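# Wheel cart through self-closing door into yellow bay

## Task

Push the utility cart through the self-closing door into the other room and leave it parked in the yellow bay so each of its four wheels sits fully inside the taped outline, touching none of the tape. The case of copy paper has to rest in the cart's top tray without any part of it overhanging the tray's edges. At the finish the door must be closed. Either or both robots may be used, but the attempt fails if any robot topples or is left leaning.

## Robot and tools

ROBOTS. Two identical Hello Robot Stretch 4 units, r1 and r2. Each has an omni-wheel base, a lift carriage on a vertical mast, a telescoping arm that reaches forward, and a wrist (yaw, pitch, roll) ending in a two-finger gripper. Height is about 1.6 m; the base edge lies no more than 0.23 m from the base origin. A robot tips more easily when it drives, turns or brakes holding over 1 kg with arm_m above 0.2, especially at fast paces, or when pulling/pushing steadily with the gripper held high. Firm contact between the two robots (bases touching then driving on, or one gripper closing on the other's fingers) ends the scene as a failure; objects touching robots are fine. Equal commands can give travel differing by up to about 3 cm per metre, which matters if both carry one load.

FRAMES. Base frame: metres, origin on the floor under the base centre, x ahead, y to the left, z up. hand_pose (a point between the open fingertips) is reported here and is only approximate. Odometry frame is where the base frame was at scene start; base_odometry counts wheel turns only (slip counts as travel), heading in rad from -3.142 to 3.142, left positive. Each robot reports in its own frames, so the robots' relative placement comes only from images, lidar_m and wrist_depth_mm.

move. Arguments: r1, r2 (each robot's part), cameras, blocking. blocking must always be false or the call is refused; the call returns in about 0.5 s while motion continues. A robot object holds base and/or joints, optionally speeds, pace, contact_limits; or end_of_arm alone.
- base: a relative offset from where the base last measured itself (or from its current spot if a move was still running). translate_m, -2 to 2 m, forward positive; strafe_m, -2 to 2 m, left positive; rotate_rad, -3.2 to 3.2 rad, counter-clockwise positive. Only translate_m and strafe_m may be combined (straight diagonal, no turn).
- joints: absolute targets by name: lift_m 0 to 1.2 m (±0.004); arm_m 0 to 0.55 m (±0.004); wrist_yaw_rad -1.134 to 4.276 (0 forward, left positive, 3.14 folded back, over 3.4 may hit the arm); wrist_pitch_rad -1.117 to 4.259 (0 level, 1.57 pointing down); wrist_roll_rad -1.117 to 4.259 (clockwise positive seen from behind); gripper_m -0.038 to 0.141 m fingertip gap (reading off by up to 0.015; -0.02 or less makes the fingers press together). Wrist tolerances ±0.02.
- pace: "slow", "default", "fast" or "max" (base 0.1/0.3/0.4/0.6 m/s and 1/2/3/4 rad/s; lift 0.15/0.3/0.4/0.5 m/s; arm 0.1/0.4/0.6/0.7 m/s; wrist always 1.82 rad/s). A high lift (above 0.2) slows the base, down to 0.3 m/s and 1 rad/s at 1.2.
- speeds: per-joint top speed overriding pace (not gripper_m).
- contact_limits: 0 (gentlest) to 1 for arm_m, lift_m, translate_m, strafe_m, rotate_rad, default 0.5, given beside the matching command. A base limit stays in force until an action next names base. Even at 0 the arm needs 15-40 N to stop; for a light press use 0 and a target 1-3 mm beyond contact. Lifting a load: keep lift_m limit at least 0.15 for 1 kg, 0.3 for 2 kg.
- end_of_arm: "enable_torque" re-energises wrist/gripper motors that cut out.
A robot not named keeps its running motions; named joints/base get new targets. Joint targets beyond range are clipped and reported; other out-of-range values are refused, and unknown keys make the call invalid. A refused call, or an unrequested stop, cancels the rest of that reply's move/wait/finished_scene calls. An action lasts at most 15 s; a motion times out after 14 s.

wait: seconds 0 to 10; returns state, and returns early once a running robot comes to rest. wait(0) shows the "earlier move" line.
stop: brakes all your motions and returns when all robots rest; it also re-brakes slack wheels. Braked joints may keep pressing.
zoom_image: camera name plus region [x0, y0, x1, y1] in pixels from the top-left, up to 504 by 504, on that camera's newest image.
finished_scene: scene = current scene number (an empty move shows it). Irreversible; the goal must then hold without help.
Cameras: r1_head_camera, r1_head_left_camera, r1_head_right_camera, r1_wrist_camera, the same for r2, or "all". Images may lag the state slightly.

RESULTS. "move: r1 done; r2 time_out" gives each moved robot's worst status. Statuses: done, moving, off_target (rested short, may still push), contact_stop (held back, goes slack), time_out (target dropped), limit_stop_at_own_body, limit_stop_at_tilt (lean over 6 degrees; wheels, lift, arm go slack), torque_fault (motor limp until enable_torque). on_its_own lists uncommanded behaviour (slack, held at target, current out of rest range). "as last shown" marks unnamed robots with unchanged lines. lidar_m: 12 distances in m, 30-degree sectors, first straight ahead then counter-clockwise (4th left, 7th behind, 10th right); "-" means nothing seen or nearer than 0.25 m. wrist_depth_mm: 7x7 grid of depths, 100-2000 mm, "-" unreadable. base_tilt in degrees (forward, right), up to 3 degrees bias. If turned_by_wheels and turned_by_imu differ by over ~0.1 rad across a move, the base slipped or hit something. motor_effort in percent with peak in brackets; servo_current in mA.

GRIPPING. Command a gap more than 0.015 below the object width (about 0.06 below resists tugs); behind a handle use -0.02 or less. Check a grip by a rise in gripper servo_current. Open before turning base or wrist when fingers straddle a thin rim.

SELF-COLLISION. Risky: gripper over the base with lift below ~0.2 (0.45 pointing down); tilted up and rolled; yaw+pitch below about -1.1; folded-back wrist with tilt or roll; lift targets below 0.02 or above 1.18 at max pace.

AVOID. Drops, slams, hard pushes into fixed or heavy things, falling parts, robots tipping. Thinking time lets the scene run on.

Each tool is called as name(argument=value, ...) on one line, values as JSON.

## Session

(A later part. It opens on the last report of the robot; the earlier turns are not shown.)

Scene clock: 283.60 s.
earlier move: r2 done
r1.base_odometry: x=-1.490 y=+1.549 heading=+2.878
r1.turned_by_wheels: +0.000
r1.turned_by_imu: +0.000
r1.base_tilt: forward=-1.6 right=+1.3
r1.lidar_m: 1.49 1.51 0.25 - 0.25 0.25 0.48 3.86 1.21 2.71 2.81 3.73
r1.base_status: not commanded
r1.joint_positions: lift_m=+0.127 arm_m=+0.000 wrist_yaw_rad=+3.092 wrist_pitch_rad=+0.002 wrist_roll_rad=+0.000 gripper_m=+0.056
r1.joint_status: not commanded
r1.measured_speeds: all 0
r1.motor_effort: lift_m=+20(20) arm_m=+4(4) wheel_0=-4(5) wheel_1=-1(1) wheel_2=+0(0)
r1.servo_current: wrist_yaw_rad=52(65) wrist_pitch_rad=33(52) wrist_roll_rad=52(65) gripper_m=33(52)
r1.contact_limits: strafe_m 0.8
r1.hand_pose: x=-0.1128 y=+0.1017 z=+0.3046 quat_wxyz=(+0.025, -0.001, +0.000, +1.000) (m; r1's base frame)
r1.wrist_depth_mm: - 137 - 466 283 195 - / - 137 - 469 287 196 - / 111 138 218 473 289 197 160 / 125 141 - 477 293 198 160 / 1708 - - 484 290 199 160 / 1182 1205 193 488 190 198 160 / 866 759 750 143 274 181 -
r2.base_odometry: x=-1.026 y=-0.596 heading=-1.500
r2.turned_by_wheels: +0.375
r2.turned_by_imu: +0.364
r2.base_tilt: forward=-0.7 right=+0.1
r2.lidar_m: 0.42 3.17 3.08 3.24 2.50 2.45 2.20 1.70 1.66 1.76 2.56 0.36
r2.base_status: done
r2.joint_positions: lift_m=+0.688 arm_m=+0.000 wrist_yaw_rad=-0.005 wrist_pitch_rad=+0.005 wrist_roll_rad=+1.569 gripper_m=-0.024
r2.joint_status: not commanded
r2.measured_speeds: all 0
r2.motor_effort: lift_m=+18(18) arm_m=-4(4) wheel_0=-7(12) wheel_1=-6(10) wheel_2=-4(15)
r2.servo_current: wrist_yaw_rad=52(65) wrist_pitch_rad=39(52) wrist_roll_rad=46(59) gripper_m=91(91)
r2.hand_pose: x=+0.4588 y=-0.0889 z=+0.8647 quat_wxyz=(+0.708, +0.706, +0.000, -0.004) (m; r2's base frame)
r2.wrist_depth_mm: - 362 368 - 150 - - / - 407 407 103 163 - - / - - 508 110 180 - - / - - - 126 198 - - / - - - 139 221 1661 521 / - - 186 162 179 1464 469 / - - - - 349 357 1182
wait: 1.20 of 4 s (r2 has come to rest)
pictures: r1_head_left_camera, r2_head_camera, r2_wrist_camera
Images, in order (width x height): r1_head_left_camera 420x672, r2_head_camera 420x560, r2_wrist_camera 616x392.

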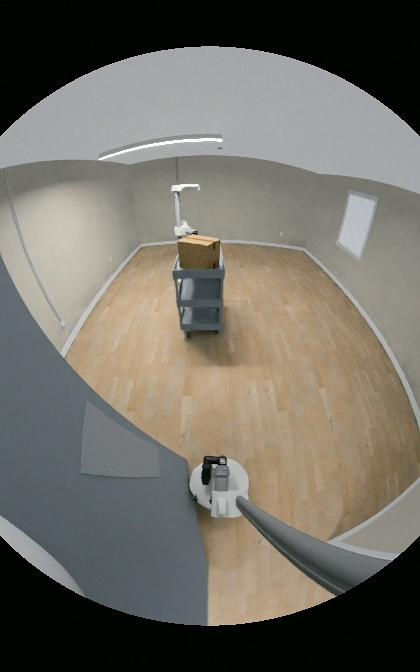

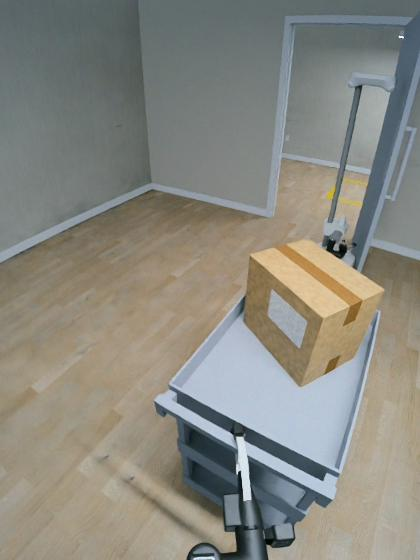

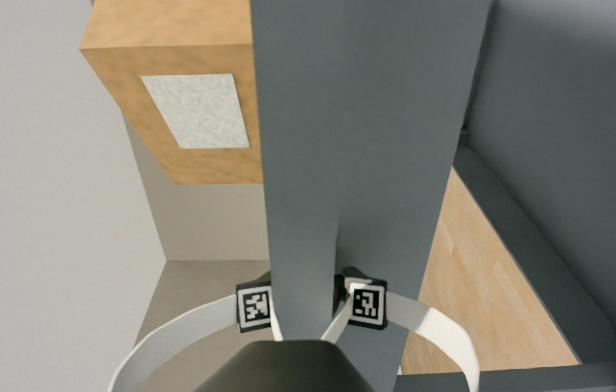

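move(blocking=false, r2={"base":{"strafe_m":-0.36,"translate_m":0.06},"pace":"slow"})

wait(seconds=6, cameras=["r1_head_left_camera","r2_head_camera"])

Scene clock: 287.87 s.
move: r2 moving
r1: as last shown
r1.lidar_m: 1.47 1.48 0.25 - 0.25 0.25 0.44 3.86 1.21 2.69 2.85 3.73
r1.motor_effort: lift_m=+20(20) arm_m=+4(4) wheel_0=-4(4) wheel_1=-1(1) wheel_2=+0(0)
r1.servo_current: wrist_yaw_rad=52(52) wrist_pitch_rad=46(52) wrist_roll_rad=39(59) gripper_m=46(46)
r1.contact_limits: strafe_m 0.8
r1.wrist_depth_mm: - 137 - 466 285 195 - / - 138 - 466 289 196 - / 111 138 216 473 287 197 159 / 125 141 - 477 290 198 159 / 1661 - - 484 291 198 160 / 1182 1205 193 496 190 198 160 / 854 750 750 143 274 181 -
r2.base_odometry: x=-1.039 y=-0.599 heading=-1.501
r2.turned_by_wheels: +0.000
r2.turned_by_imu: +0.001
r2.base_tilt: forward=-0.7 right=+0.1
r2.lidar_m: 0.44 3.15 3.07 3.24 2.51 2.44 2.21 1.72 1.63 1.76 2.59 0.34
r2.base_status: translate_m moving; strafe_m moving
r2.joint_positions: lift_m=+0.688 arm_m=+0.000 wrist_yaw_rad=+0.000 wrist_pitch_rad=+0.005 wrist_roll_rad=+1.569 gripper_m=-0.024
r2.joint_status: not commanded
r2.measured_speeds: translate_m=+0.008 strafe_m=-0.051 rotate_rad=+0.001 lift_m=+0.000 arm_m=+0.000 wrist_yaw_rad=+0.025 wrist_pitch_rad=+0.000 wrist_roll_rad=+0.000
r2.motor_effort: lift_m=+18(18) arm_m=-4(4) wheel_0=+12(12) wheel_1=-6(10) wheel_2=-7(8)
r2.servo_current: wrist_yaw_rad=46(52) wrist_pitch_rad=46(46) wrist_roll_rad=46(59) gripper_m=85(98)
r2.hand_pose: x=+0.4593 y=-0.0874 z=+0.8647 quat_wxyz=(+0.708, +0.706, +0.002, -0.002) (m; r2's base frame)
r2.wrist_depth_mm: - 359 366 - 146 - - / - 407 413 - 159 - - / - - 521 107 176 - - / - - - 117 195 - - / - - - 134 219 1661 512 / - - 187 154 178 1576 466 / - - - - 349 357 1098
pictures: none

Scene clock: 292.23 s.
earlier move: r2 done
r1.base_odometry: x=-1.490 y=+1.549 heading=+2.878
r1.turned_by_wheels: +0.000
r1.turned_by_imu: +0.000
r1.base_tilt: forward=-1.6 right=+1.3
r1.lidar_m: 1.28 1.27 0.25 - 0.25 0.25 0.47 3.87 1.22 2.71 2.85 3.74
r1.base_status: not commanded
r1.joint_positions: lift_m=+0.127 arm_m=+0.000 wrist_yaw_rad=+3.092 wrist_pitch_rad=+0.002 wrist_roll_rad=+0.000 gripper_m=+0.056
r1.joint_status: not commanded
r1.measured_speeds: all 0
r1.motor_effort: lift_m=+20(20) arm_m=+4(4) wheel_0=-3(4) wheel_1=-1(1) wheel_2=+0(0)
r1.servo_current: wrist_yaw_rad=52(65) wrist_pitch_rad=39(52) wrist_roll_rad=52(72) gripper_m=39(52)
r1.contact_limits: strafe_m 0.8
r1.hand_pose: x=-0.1128 y=+0.1017 z=+0.3046 quat_wxyz=(+0.025, -0.001, +0.000, +1.000) (m; r1's base frame)
r1.wrist_depth_mm: - 137 - 469 286 195 - / - 138 - 473 289 195 - / 111 138 216 477 290 196 160 / 125 141 - 480 291 198 160 / 1756 - - 488 291 198 160 / 1205 1205 194 488 190 198 160 / 854 768 741 142 276 181 -
r2.base_odometry: x=-1.381 y=-0.681 heading=-1.501
r2.turned_by_wheels: +0.000
r2.turned_by_imu: +0.001
r2.base_tilt: forward=-0.7 right=+0.0
r2.lidar_m: 0.44 3.42 3.36 3.55 2.77 2.70 1.86 1.42 1.38 1.49 2.18 0.36
r2.base_status: done
r2.joint_positions: lift_m=+0.688 arm_m=+0.000 wrist_yaw_rad=+0.004 wrist_pitch_rad=+0.005 wrist_roll_rad=+1.569 gripper_m=-0.024
r2.joint_status: not commanded
r2.measured_speeds: all 0
r2.motor_effort: lift_m=+18(18) arm_m=-4(4) wheel_0=+4(18) wheel_1=-4(10) wheel_2=-5(8)
r2.servo_current: wrist_yaw_rad=52(65) wrist_pitch_rad=46(52) wrist_roll_rad=39(59) gripper_m=85(98)
r2.hand_pose: x=+0.4596 y=-0.0863 z=+0.8647 quat_wxyz=(+0.708, +0.706, +0.003, -0.001) (m; r2's base frame)
r2.wrist_depth_mm: - 413 413 105 162 - - / - 389 394 116 174 - - / - 521 473 123 187 - - / - - 603 134 204 - - / - - - 146 222 1708 - / - - 186 167 178 1464 477 / - - - - - 1661 1160
wait: 4.37 of 6 s (r2 has come to rest)
pictures: r1_head_left_camera, r2_head_camera
Images, in order (width x height): r1_head_left_camera 420x672, r2_head_camera 420x560.

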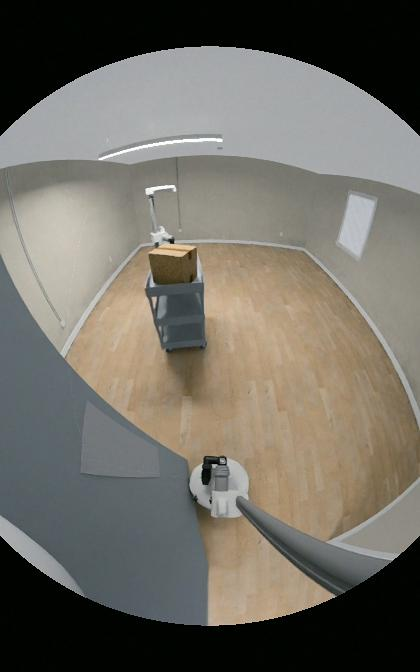

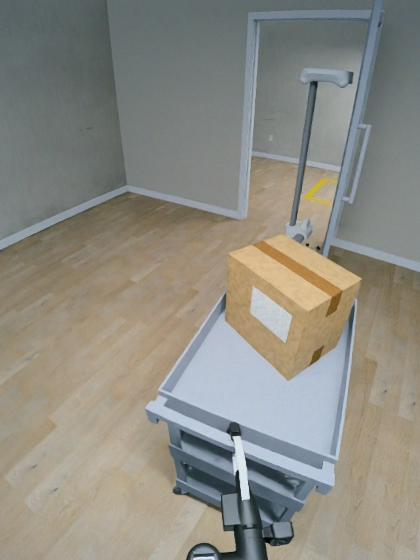

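move(blocking=false, r1={"joints":{"lift_m":0.95}}, r2={"base":{"rotate_rad":-0.25},"pace":"slow"})

wait(seconds=2)

wait(seconds=4, cameras=["r1_head_left_camera","r1_head_camera","r2_head_camera"])

zoom_image(camera="r1_head_camera", region=[80, 50, 360, 420])

Scene clock: 318.00 s.
move: r1 moving; r2 moving
r1.base_odometry: x=-1.490 y=+1.549 heading=+2.878
r1.turned_by_wheels: +0.000
r1.turned_by_imu: +0.000
r1.base_tilt: forward=-1.6 right=+1.3
r1.lidar_m: 1.25 1.27 0.25 - 0.25 0.25 0.44 3.86 1.21 2.72 2.85 3.73
r1.base_status: not commanded
r1.joint_positions: lift_m=+0.164 arm_m=+0.000 wrist_yaw_rad=+3.092 wrist_pitch_rad=+0.002 wrist_roll_rad=+0.000 gripper_m=+0.056
r1.joint_status: lift_m moving
r1.measured_speeds: translate_m=+0.000 strafe_m=+0.000 rotate_rad=+0.000 lift_m=+0.146 arm_m=+0.000 wrist_yaw_rad=+0.000 wrist_pitch_rad=+0.000 wrist_roll_rad=+0.000
r1.motor_effort: lift_m=+25(28) arm_m=+4(4) wheel_0=-4(4) wheel_1=-1(1) wheel_2=+0(0)
r1.servo_current: wrist_yaw_rad=46(65) wrist_pitch_rad=46(52) wrist_roll_rad=59(59) gripper_m=39(46)
r1.contact_limits: strafe_m 0.8
r1.hand_pose: x=-0.1128 y=+0.1017 z=+0.3421 quat_wxyz=(+0.025, -0.001, +0.000, +1.000) (m; r1's base frame)
r1.wrist_depth_mm: - 137 - 466 285 195 - / - 138 - 473 287 196 - / 112 138 216 473 289 197 160 / 128 142 - 477 291 196 160 / 1808 - - 484 294 198 160 / 1281 1308 193 488 190 198 160 / 931 820 820 143 274 181 -
r2.base_odometry: x=-1.381 y=-0.681 heading=-1.625
r2.turned_by_wheels: -0.124
r2.turned_by_imu: -0.120
r2.base_tilt: forward=-0.7 right=+0.1
r2.lidar_m: 0.42 0.49 3.33 3.45 2.86 2.69 2.10 1.47 1.38 1.43 1.91 0.40
r2.base_status: rotate_rad moving
r2.joint_positions: lift_m=+0.688 arm_m=+0.000 wrist_yaw_rad=+0.006 wrist_pitch_rad=+0.005 wrist_roll_rad=+1.569 gripper_m=-0.024
r2.joint_status: not commanded
r2.measured_speeds: translate_m=+0.001 strafe_m=+0.001 rotate_rad=-0.491 lift_m=+0.000 arm_m=+0.000 wrist_yaw_rad=+0.000 wrist_pitch_rad=+0.000 wrist_roll_rad=+0.000
r2.motor_effort: lift_m=+18(18) arm_m=-4(4) wheel_0=+7(13) wheel_1=+8(9) wheel_2=+12(13)
r2.servo_current: wrist_yaw_rad=59(59) wrist_pitch_rad=46(52) wrist_roll_rad=39(59) gripper_m=85(91)
r2.hand_pose: x=+0.4598 y=-0.0858 z=+0.8647 quat_wxyz=(+0.708, +0.706, +0.004, +0.000) (m; r2's base frame)
r2.wrist_depth_mm: - - 530 129 183 - - / - 455 439 134 192 - - / - 452 439 141 204 - - / - - 521 148 216 - - / - - 640 159 226 - - / - - 185 168 179 1576 508 / - - - - - 1661 466
pictures: none

Scene clock: 318.80 s.
earlier move: r1 moving; r2 done
r1.base_odometry: x=-1.490 y=+1.549 heading=+2.878
r1.turned_by_wheels: +0.000
r1.turned_by_imu: +0.000
r1.base_tilt: forward=-1.6 right=+1.2
r1.lidar_m: 1.25 1.26 0.25 - 0.25 0.25 0.46 3.88 1.22 2.69 2.82 3.72
r1.base_status: not commanded
r1.joint_positions: lift_m=+0.368 arm_m=+0.000 wrist_yaw_rad=+3.092 wrist_pitch_rad=+0.002 wrist_roll_rad=+0.000 gripper_m=+0.056
r1.joint_status: lift_m moving
r1.measured_speeds: translate_m=+0.000 strafe_m=+0.000 rotate_rad=+0.000 lift_m=+0.300 arm_m=+0.000 wrist_yaw_rad=+0.000 wrist_pitch_rad=+0.000 wrist_roll_rad=+0.000
r1.motor_effort: lift_m=+26(28) arm_m=+4(4) wheel_0=-4(4) wheel_1=-1(1) wheel_2=+0(0)
r1.servo_current: wrist_yaw_rad=59(65) wrist_pitch_rad=39(52) wrist_roll_rad=52(59) gripper_m=46(52)
r1.contact_limits: strafe_m 0.8
r1.hand_pose: x=-0.1128 y=+0.1017 z=+0.5451 quat_wxyz=(+0.025, -0.001, +0.000, +1.000) (m; r1's base frame)
r1.wrist_depth_mm: - 137 - 462 285 194 - / - 137 - 469 287 195 - / 112 138 219 469 287 196 159 / 128 142 - 477 290 197 160 / - - - 484 291 198 160 / 1921 1921 193 488 191 198 160 / 1397 1255 1229 143 274 181 -
r2.base_odometry: x=-1.381 y=-0.681 heading=-1.750
r2.turned_by_wheels: -0.125
r2.turned_by_imu: -0.121
r2.base_tilt: forward=-0.7 right=+0.1
r2.lidar_m: 0.42 0.44 3.34 3.34 2.99 2.71 2.42 1.55 1.40 1.41 1.76 0.44
r2.base_status: done
r2.joint_positions: lift_m=+0.688 arm_m=+0.000 wrist_yaw_rad=+0.003 wrist_pitch_rad=+0.005 wrist_roll_rad=+1.569 gripper_m=-0.024
r2.joint_status: not commanded
r2.measured_speeds: all 0
r2.motor_effort: lift_m=+18(18) arm_m=-4(4) wheel_0=+4(13) wheel_1=+5(9) wheel_2=+7(13)
r2.servo_current: wrist_yaw_rad=59(59) wrist_pitch_rad=52(52) wrist_roll_rad=39(59) gripper_m=91(98)
r2.hand_pose: x=+0.4596 y=-0.0866 z=+0.8647 quat_wxyz=(+0.708, +0.706, +0.003, -0.001) (m; r2's base frame)
r2.wrist_depth_mm: - - - 158 215 1661 1138 / - - - 159 219 750 - / - 535 480 163 224 809 - / - 492 469 166 227 831 - / - - 535 169 231 - - / - - 186 171 179 - - / - - - - 239 1537 -
wait: 0.80 of 2 s (r2 has come to rest)
pictures: none

Scene clock: 321.53 s.
earlier move: r1 done
r1.base_odometry: x=-1.490 y=+1.549 heading=+2.878
r1.turned_by_wheels: +0.000
r1.turned_by_imu: +0.000
r1.base_tilt: forward=-1.6 right=+1.2
r1.lidar_m: 1.28 1.27 0.25 - 0.26 0.25 0.44 3.90 1.20 2.69 2.81 3.74
r1.base_status: not commanded
r1.joint_positions: lift_m=+0.949 arm_m=+0.000 wrist_yaw_rad=+3.092 wrist_pitch_rad=+0.002 wrist_roll_rad=+0.000 gripper_m=+0.056
r1.joint_status: all done
r1.measured_speeds: all 0
r1.motor_effort: lift_m=+25(29) arm_m=+4(4) wheel_0=-4(5) wheel_1=-1(1) wheel_2=+0(0)
r1.servo_current: wrist_yaw_rad=59(65) wrist_pitch_rad=39(52) wrist_roll_rad=65(72) gripper_m=46(52)
r1.contact_limits: strafe_m 0.8
r1.hand_pose: x=-0.1128 y=+0.1017 z=+1.1271 quat_wxyz=(+0.025, -0.001, +0.000, +1.000) (m; r1's base frame)
r1.wrist_depth_mm: - 137 - 466 283 194 - / - 138 - 469 286 195 - / 111 138 218 473 290 196 159 / 129 142 - 469 290 196 159 / - - - 480 290 198 160 / - - 193 480 191 198 160 / - - - 143 276 180 -
r2.base_odometry: x=-1.381 y=-0.681 heading=-1.750
r2.turned_by_wheels: +0.000
r2.turned_by_imu: +0.000
r2.base_tilt: forward=-0.7 right=+0.0
r2.lidar_m: 0.38 0.42 3.34 3.35 3.02 2.71 2.41 1.55 1.39 1.42 1.73 0.42
r2.base_status: done
r2.joint_positions: lift_m=+0.688 arm_m=+0.000 wrist_yaw_rad=+0.003 wrist_pitch_rad=+0.005 wrist_roll_rad=+1.569 gripper_m=-0.024
r2.joint_status: not commanded
r2.measured_speeds: all 0
r2.motor_effort: lift_m=+18(18) arm_m=-4(4) wheel_0=+4(13) wheel_1=+4(9) wheel_2=+8(13)
r2.servo_current: wrist_yaw_rad=52(59) wrist_pitch_rad=46(52) wrist_roll_rad=39(65) gripper_m=85(98)
r2.hand_pose: x=+0.4596 y=-0.0866 z=+0.8647 quat_wxyz=(+0.708, +0.706, +0.003, -0.001) (m; r2's base frame)
r2.wrist_depth_mm: - - - 158 215 1618 1138 / - - - 160 218 741 - / - 535 480 162 223 820 - / - 492 469 166 226 820 - / - - 530 168 230 - - / - - 186 171 179 - - / - - - - 237 1576 -
wait: 2.73 of 4 s (r1 has come to rest)
pictures: r1_head_camera, r1_head_left_camera, r2_head_camera
Images, in order (width x height): r1_head_camera 420x560, r1_head_left_camera 420x672, r2_head_camera 420x560.

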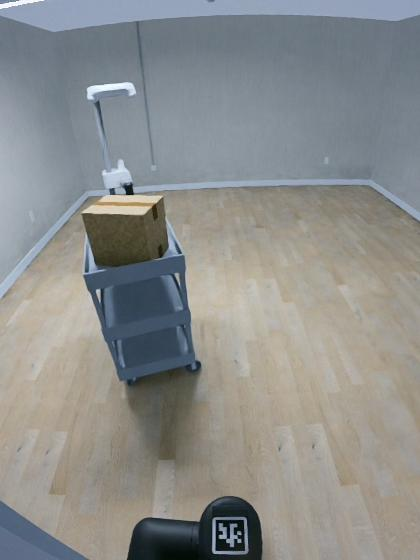

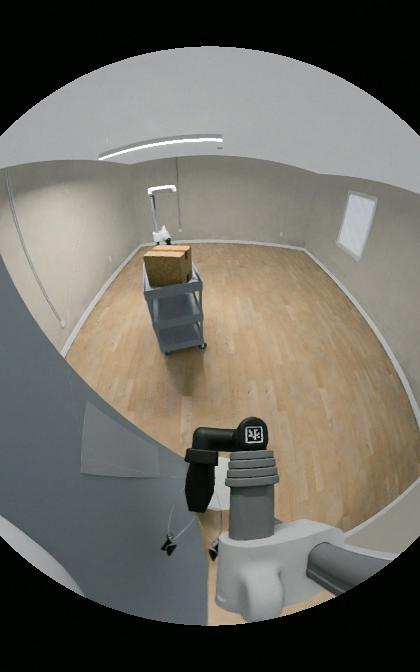

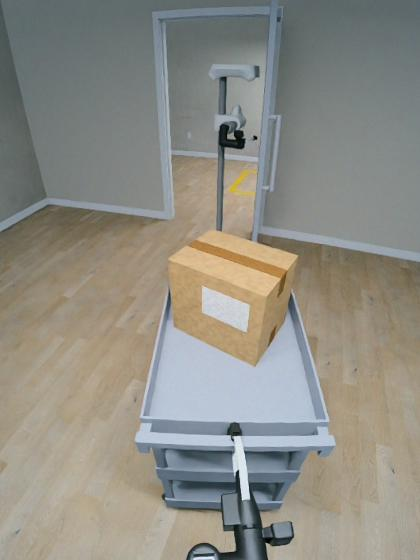

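Scaled by 1.362 from the camera's 420x560 image, which has a finer 600x800 frame.

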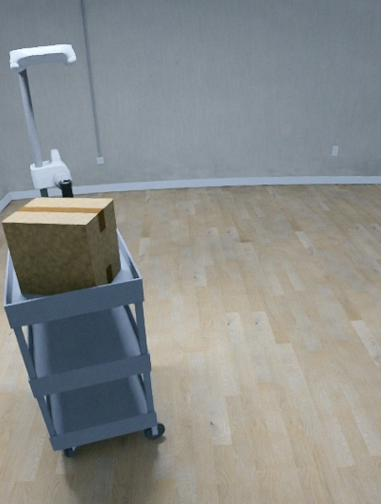

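move(blocking=false, r1={"joints":{"arm_m":0.32}}, r2={"base":{"translate_m":0.18},"pace":"slow"})

wait(seconds=2.5)

move(blocking=false, r1={"joints":{"wrist_yaw_rad":0,"gripper_m":0.13}})

wait(seconds=4, cameras=["r1_head_left_camera","r1_head_camera","r1_wrist_camera","r2_head_camera"])

Scene clock: 352.73 s.
move: r1 moving; r2 moving
r1.base_odometry: x=-1.490 y=+1.549 heading=+2.878
r1.turned_by_wheels: +0.000
r1.turned_by_imu: +0.000
r1.base_tilt: forward=-1.6 right=+1.3
r1.lidar_m: 1.25 1.23 0.25 - 0.25 0.25 0.44 3.88 1.21 2.68 2.83 3.74
r1.base_status: not commanded
r1.joint_positions: lift_m=+0.949 arm_m=+0.051 wrist_yaw_rad=+3.092 wrist_pitch_rad=+0.002 wrist_roll_rad=+0.000 gripper_m=+0.056
r1.joint_status: arm_m moving
r1.measured_speeds: translate_m=+0.000 strafe_m=+0.000 rotate_rad=+0.000 lift_m=+0.000 arm_m=+0.195 wrist_yaw_rad=+0.000 wrist_pitch_rad=+0.000 wrist_roll_rad=+0.000
r1.motor_effort: lift_m=+25(25) arm_m=+7(7) wheel_0=-3(4) wheel_1=-1(1) wheel_2=+0(0)
r1.servo_current: wrist_yaw_rad=59(72) wrist_pitch_rad=46(46) wrist_roll_rad=39(65) gripper_m=46(46)
r1.contact_limits: strafe_m 0.8
r1.hand_pose: x=-0.0622 y=+0.1017 z=+1.1271 quat_wxyz=(+0.025, -0.001, +0.000, +1.000) (m; r1's base frame)
r1.wrist_depth_mm: - 183 - 462 306 220 170 / - 159 - 466 310 211 171 / 112 159 204 473 312 212 172 / 124 184 322 473 315 213 173 / 254 - - 477 317 213 173 / 264 - 192 484 191 214 173 / 260 - - 143 298 196 -
r2.base_odometry: x=-1.383 y=-0.693 heading=-1.749
r2.turned_by_wheels: +0.000
r2.turned_by_imu: +0.001
r2.base_tilt: forward=-0.7 right=+0.0
r2.lidar_m: 0.39 0.42 3.32 3.36 2.97 2.72 2.41 1.52 1.37 1.40 1.73 0.42
r2.base_status: translate_m moving
r2.joint_positions: lift_m=+0.688 arm_m=+0.000 wrist_yaw_rad=+0.000 wrist_pitch_rad=+0.005 wrist_roll_rad=+1.569 gripper_m=-0.024
r2.joint_status: not commanded
r2.measured_speeds: translate_m=+0.050 strafe_m=-0.001 rotate_rad=-0.002 lift_m=+0.000 arm_m=+0.000 wrist_yaw_rad=-0.015 wrist_pitch_rad=+0.000 wrist_roll_rad=+0.000
r2.motor_effort: lift_m=+18(18) arm_m=-2(4) wheel_0=+8(12) wheel_1=+7(8) wheel_2=-12(12)
r2.servo_current: wrist_yaw_rad=39(59) wrist_pitch_rad=39(46) wrist_roll_rad=52(59) gripper_m=78(91)
r2.hand_pose: x=+0.4593 y=-0.0873 z=+0.8647 quat_wxyz=(+0.708, +0.706, +0.002, -0.002) (m; r2's base frame)
r2.wrist_depth_mm: - - - 159 218 1618 1138 / - - - 160 220 741 - / - - 492 163 223 820 - / - 484 469 166 226 831 - / - - 521 168 229 842 - / - - 185 170 178 - - / - - - - 236 1576 -
pictures: none

Scene clock: 354.30 s.
earlier move: r1 done; r2 moving
r1.base_odometry: x=-1.490 y=+1.549 heading=+2.878
r1.turned_by_wheels: +0.000
r1.turned_by_imu: +0.000
r1.base_tilt: forward=-1.6 right=+1.3
r1.lidar_m: 1.10 1.09 0.25 - 0.25 0.25 0.46 3.88 1.19 2.68 2.85 3.72
r1.base_status: not commanded
r1.joint_positions: lift_m=+0.949 arm_m=+0.320 wrist_yaw_rad=+3.092 wrist_pitch_rad=+0.002 wrist_roll_rad=+0.000 gripper_m=+0.056
r1.joint_status: all done
r1.measured_speeds: all 0
r1.motor_effort: lift_m=+25(25) arm_m=+5(7) wheel_0=-3(4) wheel_1=-1(1) wheel_2=+0(0)
r1.servo_current: wrist_yaw_rad=72(72) wrist_pitch_rad=46(52) wrist_roll_rad=59(65) gripper_m=46(52)
r1.contact_limits: strafe_m 0.8
r1.hand_pose: x=+0.2071 y=+0.1017 z=+1.1271 quat_wxyz=(+0.025, -0.001, +0.000, +1.000) (m; r1's base frame)
r1.wrist_depth_mm: - 525 - 564 394 273 - / 127 175 - - 397 277 - / 123 175 455 - 402 277 - / 172 267 597 - 402 279 - / - 521 - - 402 281 - / - 521 194 - 191 279 - / - 469 - 137 375 266 -
r2.base_odometry: x=-1.408 y=-0.832 heading=-1.750
r2.turned_by_wheels: +0.000
r2.turned_by_imu: -0.001
r2.base_tilt: forward=-0.7 right=+0.1
r2.lidar_m: 0.40 0.46 3.29 3.32 3.13 2.85 2.52 1.61 1.43 1.47 1.80 0.40
r2.base_status: translate_m moving
r2.joint_positions: lift_m=+0.688 arm_m=+0.000 wrist_yaw_rad=-0.002 wrist_pitch_rad=+0.005 wrist_roll_rad=+1.569 gripper_m=-0.024
r2.joint_status: not commanded
r2.measured_speeds: translate_m=+0.075 strafe_m=-0.001 rotate_rad=+0.004 lift_m=+0.000 arm_m=+0.000 wrist_yaw_rad=+0.000 wrist_pitch_rad=+0.000 wrist_roll_rad=+0.000
r2.motor_effort: lift_m=+18(18) arm_m=+4(4) wheel_0=-1(12) wheel_1=+2(9) wheel_2=-9(15)
r2.servo_current: wrist_yaw_rad=46(59) wrist_pitch_rad=39(52) wrist_roll_rad=52(59) gripper_m=85(91)
r2.hand_pose: x=+0.4591 y=-0.0880 z=+0.8647 quat_wxyz=(+0.708, +0.706, +0.001, -0.003) (m; r2's base frame)
r2.wrist_depth_mm: - - - 142 197 - - / - - 504 147 204 - - / - 445 442 151 211 - - / - - 492 158 219 831 - / - - 580 165 228 - - / - - 185 170 180 559 - / - - - - 245 1708 473
wait: 1.57 of 2.5 s (r1 has come to rest)
pictures: none

Scene clock: 354.80 s.
earlier move: r2 moving
move: r1 moving
r1.base_odometry: x=-1.490 y=+1.549 heading=+2.878
r1.turned_by_wheels: +0.000
r1.turned_by_imu: +0.000
r1.base_tilt: forward=-1.6 right=+1.3
r1.lidar_m: 1.08 1.08 0.25 - 0.25 0.25 0.47 3.88 1.20 2.71 2.80 3.73
r1.base_status: not commanded
r1.joint_positions: lift_m=+0.949 arm_m=+0.320 wrist_yaw_rad=+2.503 wrist_pitch_rad=+0.002 wrist_roll_rad=+0.000 gripper_m=+0.075
r1.joint_status: wrist_yaw_rad moving; gripper_m moving
r1.measured_speeds: translate_m=+0.000 strafe_m=+0.000 rotate_rad=+0.000 lift_m=+0.000 arm_m=+0.000 wrist_yaw_rad=-1.818 wrist_pitch_rad=+0.000 wrist_roll_rad=+0.000
r1.motor_effort: lift_m=+25(25) arm_m=+5(5) wheel_0=-4(4) wheel_1=-1(1) wheel_2=+0(0)
r1.servo_current: wrist_yaw_rad=117(137) wrist_pitch_rad=46(52) wrist_roll_rad=52(65) gripper_m=78(78)
r1.contact_limits: strafe_m 0.8
r1.hand_pose: x=+0.3114 y=+0.2421 z=+1.1271 quat_wxyz=(+0.314, -0.001, +0.000, +0.949) (m; r1's base frame)
r1.wrist_depth_mm: - 488 373 343 - - - / - 512 375 343 - - - / - 517 373 340 - - - / - 488 375 342 - - - / - 521 377 353 - - - / - 496 210 353 187 - - / - 146 384 143 - - -
r2.base_odometry: x=-1.413 y=-0.855 heading=-1.750
r2.turned_by_wheels: +0.000
r2.turned_by_imu: +0.000
r2.base_tilt: forward=-0.7 right=+0.1
r2.lidar_m: 0.43 0.46 3.29 3.33 3.16 2.86 2.55 1.62 1.44 1.46 1.83 0.41
r2.base_status: translate_m moving
r2.joint_positions: lift_m=+0.688 arm_m=+0.000 wrist_yaw_rad=-0.002 wrist_pitch_rad=+0.005 wrist_roll_rad=+1.569 gripper_m=-0.024
r2.joint_status: not commanded
r2.measured_speeds: translate_m=+0.025 strafe_m=+0.000 rotate_rad=+0.001 lift_m=+0.000 arm_m=+0.000 wrist_yaw_rad=+0.000 wrist_pitch_rad=+0.000 wrist_roll_rad=+0.000
r2.motor_effort: lift_m=+18(18) arm_m=+4(4) wheel_0=+1(5) wheel_1=+6(6) wheel_2=-9(9)
r2.servo_current: wrist_yaw_rad=52(52) wrist_pitch_rad=46(46) wrist_roll_rad=39(59) gripper_m=85(91)
r2.hand_pose: x=+0.4591 y=-0.0880 z=+0.8647 quat_wxyz=(+0.708, +0.706, +0.001, -0.003) (m; r2's base frame)
r2.wrist_depth_mm: - - - 138 193 - - / - - 484 142 200 - - / - 442 430 148 209 - - / - - 500 157 218 820 - / - - 591 163 227 - - / - - 186 170 179 1661 - / - - - - 246 1661 466
pictures: none

Scene clock: 355.33 s.
earlier move: r1 moving; r2 done
r1.base_odometry: x=-1.490 y=+1.549 heading=+2.878
r1.turned_by_wheels: +0.000
r1.turned_by_imu: +0.000
r1.base_tilt: forward=-1.6 right=+1.3
r1.lidar_m: 1.08 1.09 0.25 - 0.25 0.25 0.46 3.88 1.22 2.71 2.82 3.73
r1.base_status: not commanded
r1.joint_positions: lift_m=+0.949 arm_m=+0.320 wrist_yaw_rad=+1.532 wrist_pitch_rad=+0.002 wrist_roll_rad=+0.000 gripper_m=+0.120
r1.joint_status: wrist_yaw_rad moving; gripper_m moving
r1.measured_speeds: translate_m=+0.000 strafe_m=+0.000 rotate_rad=+0.000 lift_m=+0.000 arm_m=+0.000 wrist_yaw_rad=-1.819 wrist_pitch_rad=+0.000 wrist_roll_rad=+0.000
r1.motor_effort: lift_m=+25(25) arm_m=+5(5) wheel_0=-4(4) wheel_1=+0(1) wheel_2=+0(0)
r1.servo_current: wrist_yaw_rad=78(137) wrist_pitch_rad=39(52) wrist_roll_rad=46(65) gripper_m=52(98)
r1.contact_limits: strafe_m 0.8
r1.hand_pose: x=+0.5893 y=+0.2848 z=+1.1271 quat_wxyz=(+0.721, -0.001, +0.001, +0.693) (m; r1's base frame)
r1.wrist_depth_mm: - - - - - - - / - - - - - - - / - - - - - - - / - - - - - - - / - - - - - - - / - 193 - - 189 - - / - 138 - 139 - - -
r2.base_odometry: x=-1.413 y=-0.858 heading=-1.750
r2.turned_by_wheels: +0.000
r2.turned_by_imu: +0.000
r2.base_tilt: forward=-0.7 right=+0.1
r2.lidar_m: 0.42 0.49 3.28 3.30 3.16 2.88 2.53 1.64 1.45 1.47 1.80 0.39
r2.base_status: done
r2.joint_positions: lift_m=+0.688 arm_m=+0.000 wrist_yaw_rad=-0.002 wrist_pitch_rad=+0.005 wrist_roll_rad=+1.569 gripper_m=-0.024
r2.joint_status: not commanded
r2.measured_speeds: all 0
r2.motor_effort: lift_m=+18(18) arm_m=+4(4) wheel_0=+2(5) wheel_1=+5(6) wheel_2=-7(9)
r2.servo_current: wrist_yaw_rad=52(52) wrist_pitch_rad=46(52) wrist_roll_rad=46(59) gripper_m=85(91)
r2.hand_pose: x=+0.4591 y=-0.0880 z=+0.8647 quat_wxyz=(+0.708, +0.706, +0.001, -0.003) (m; r2's base frame)
r2.wrist_depth_mm: - - - 138 193 - - / - - 477 142 200 - - / - 442 436 148 208 - - / - - 504 157 216 - - / - - 597 164 227 - - / - - 186 170 179 1708 - / - - - - - 1708 466
wait: 0.53 of 4 s (r2 has come to rest)
pictures: r1_head_camera, r1_head_left_camera, r1_wrist_camera, r2_head_camera
Images, in order (width x height): r1_head_camera 420x560, r1_head_left_camera 420x672, r1_wrist_camera 616x392, r2_head_camera 420x560.

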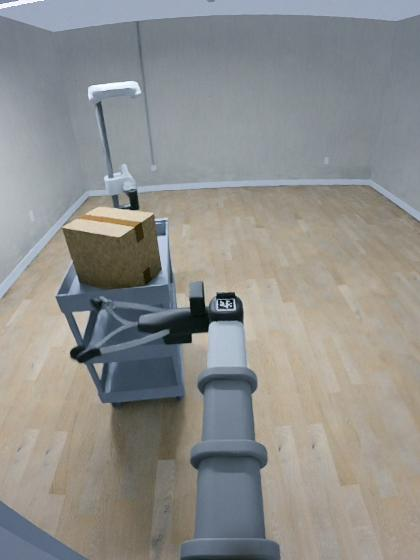

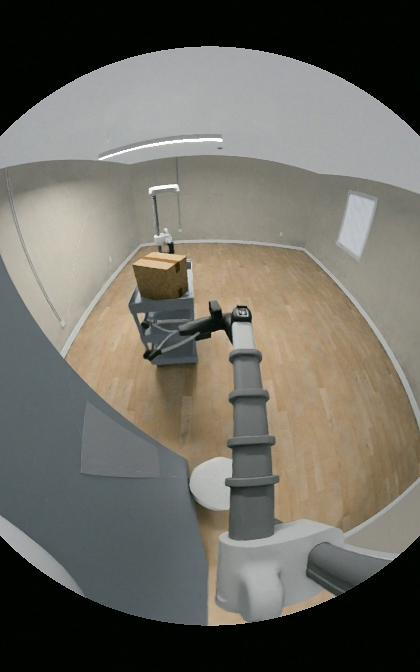

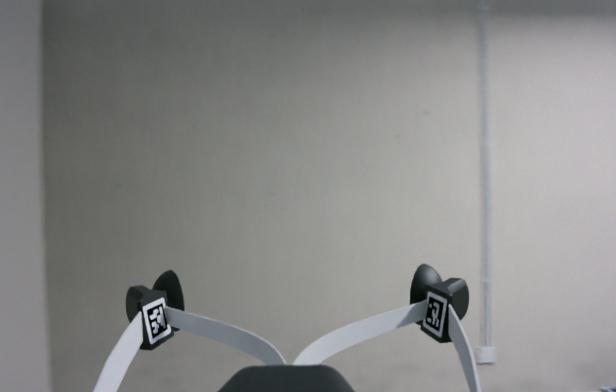

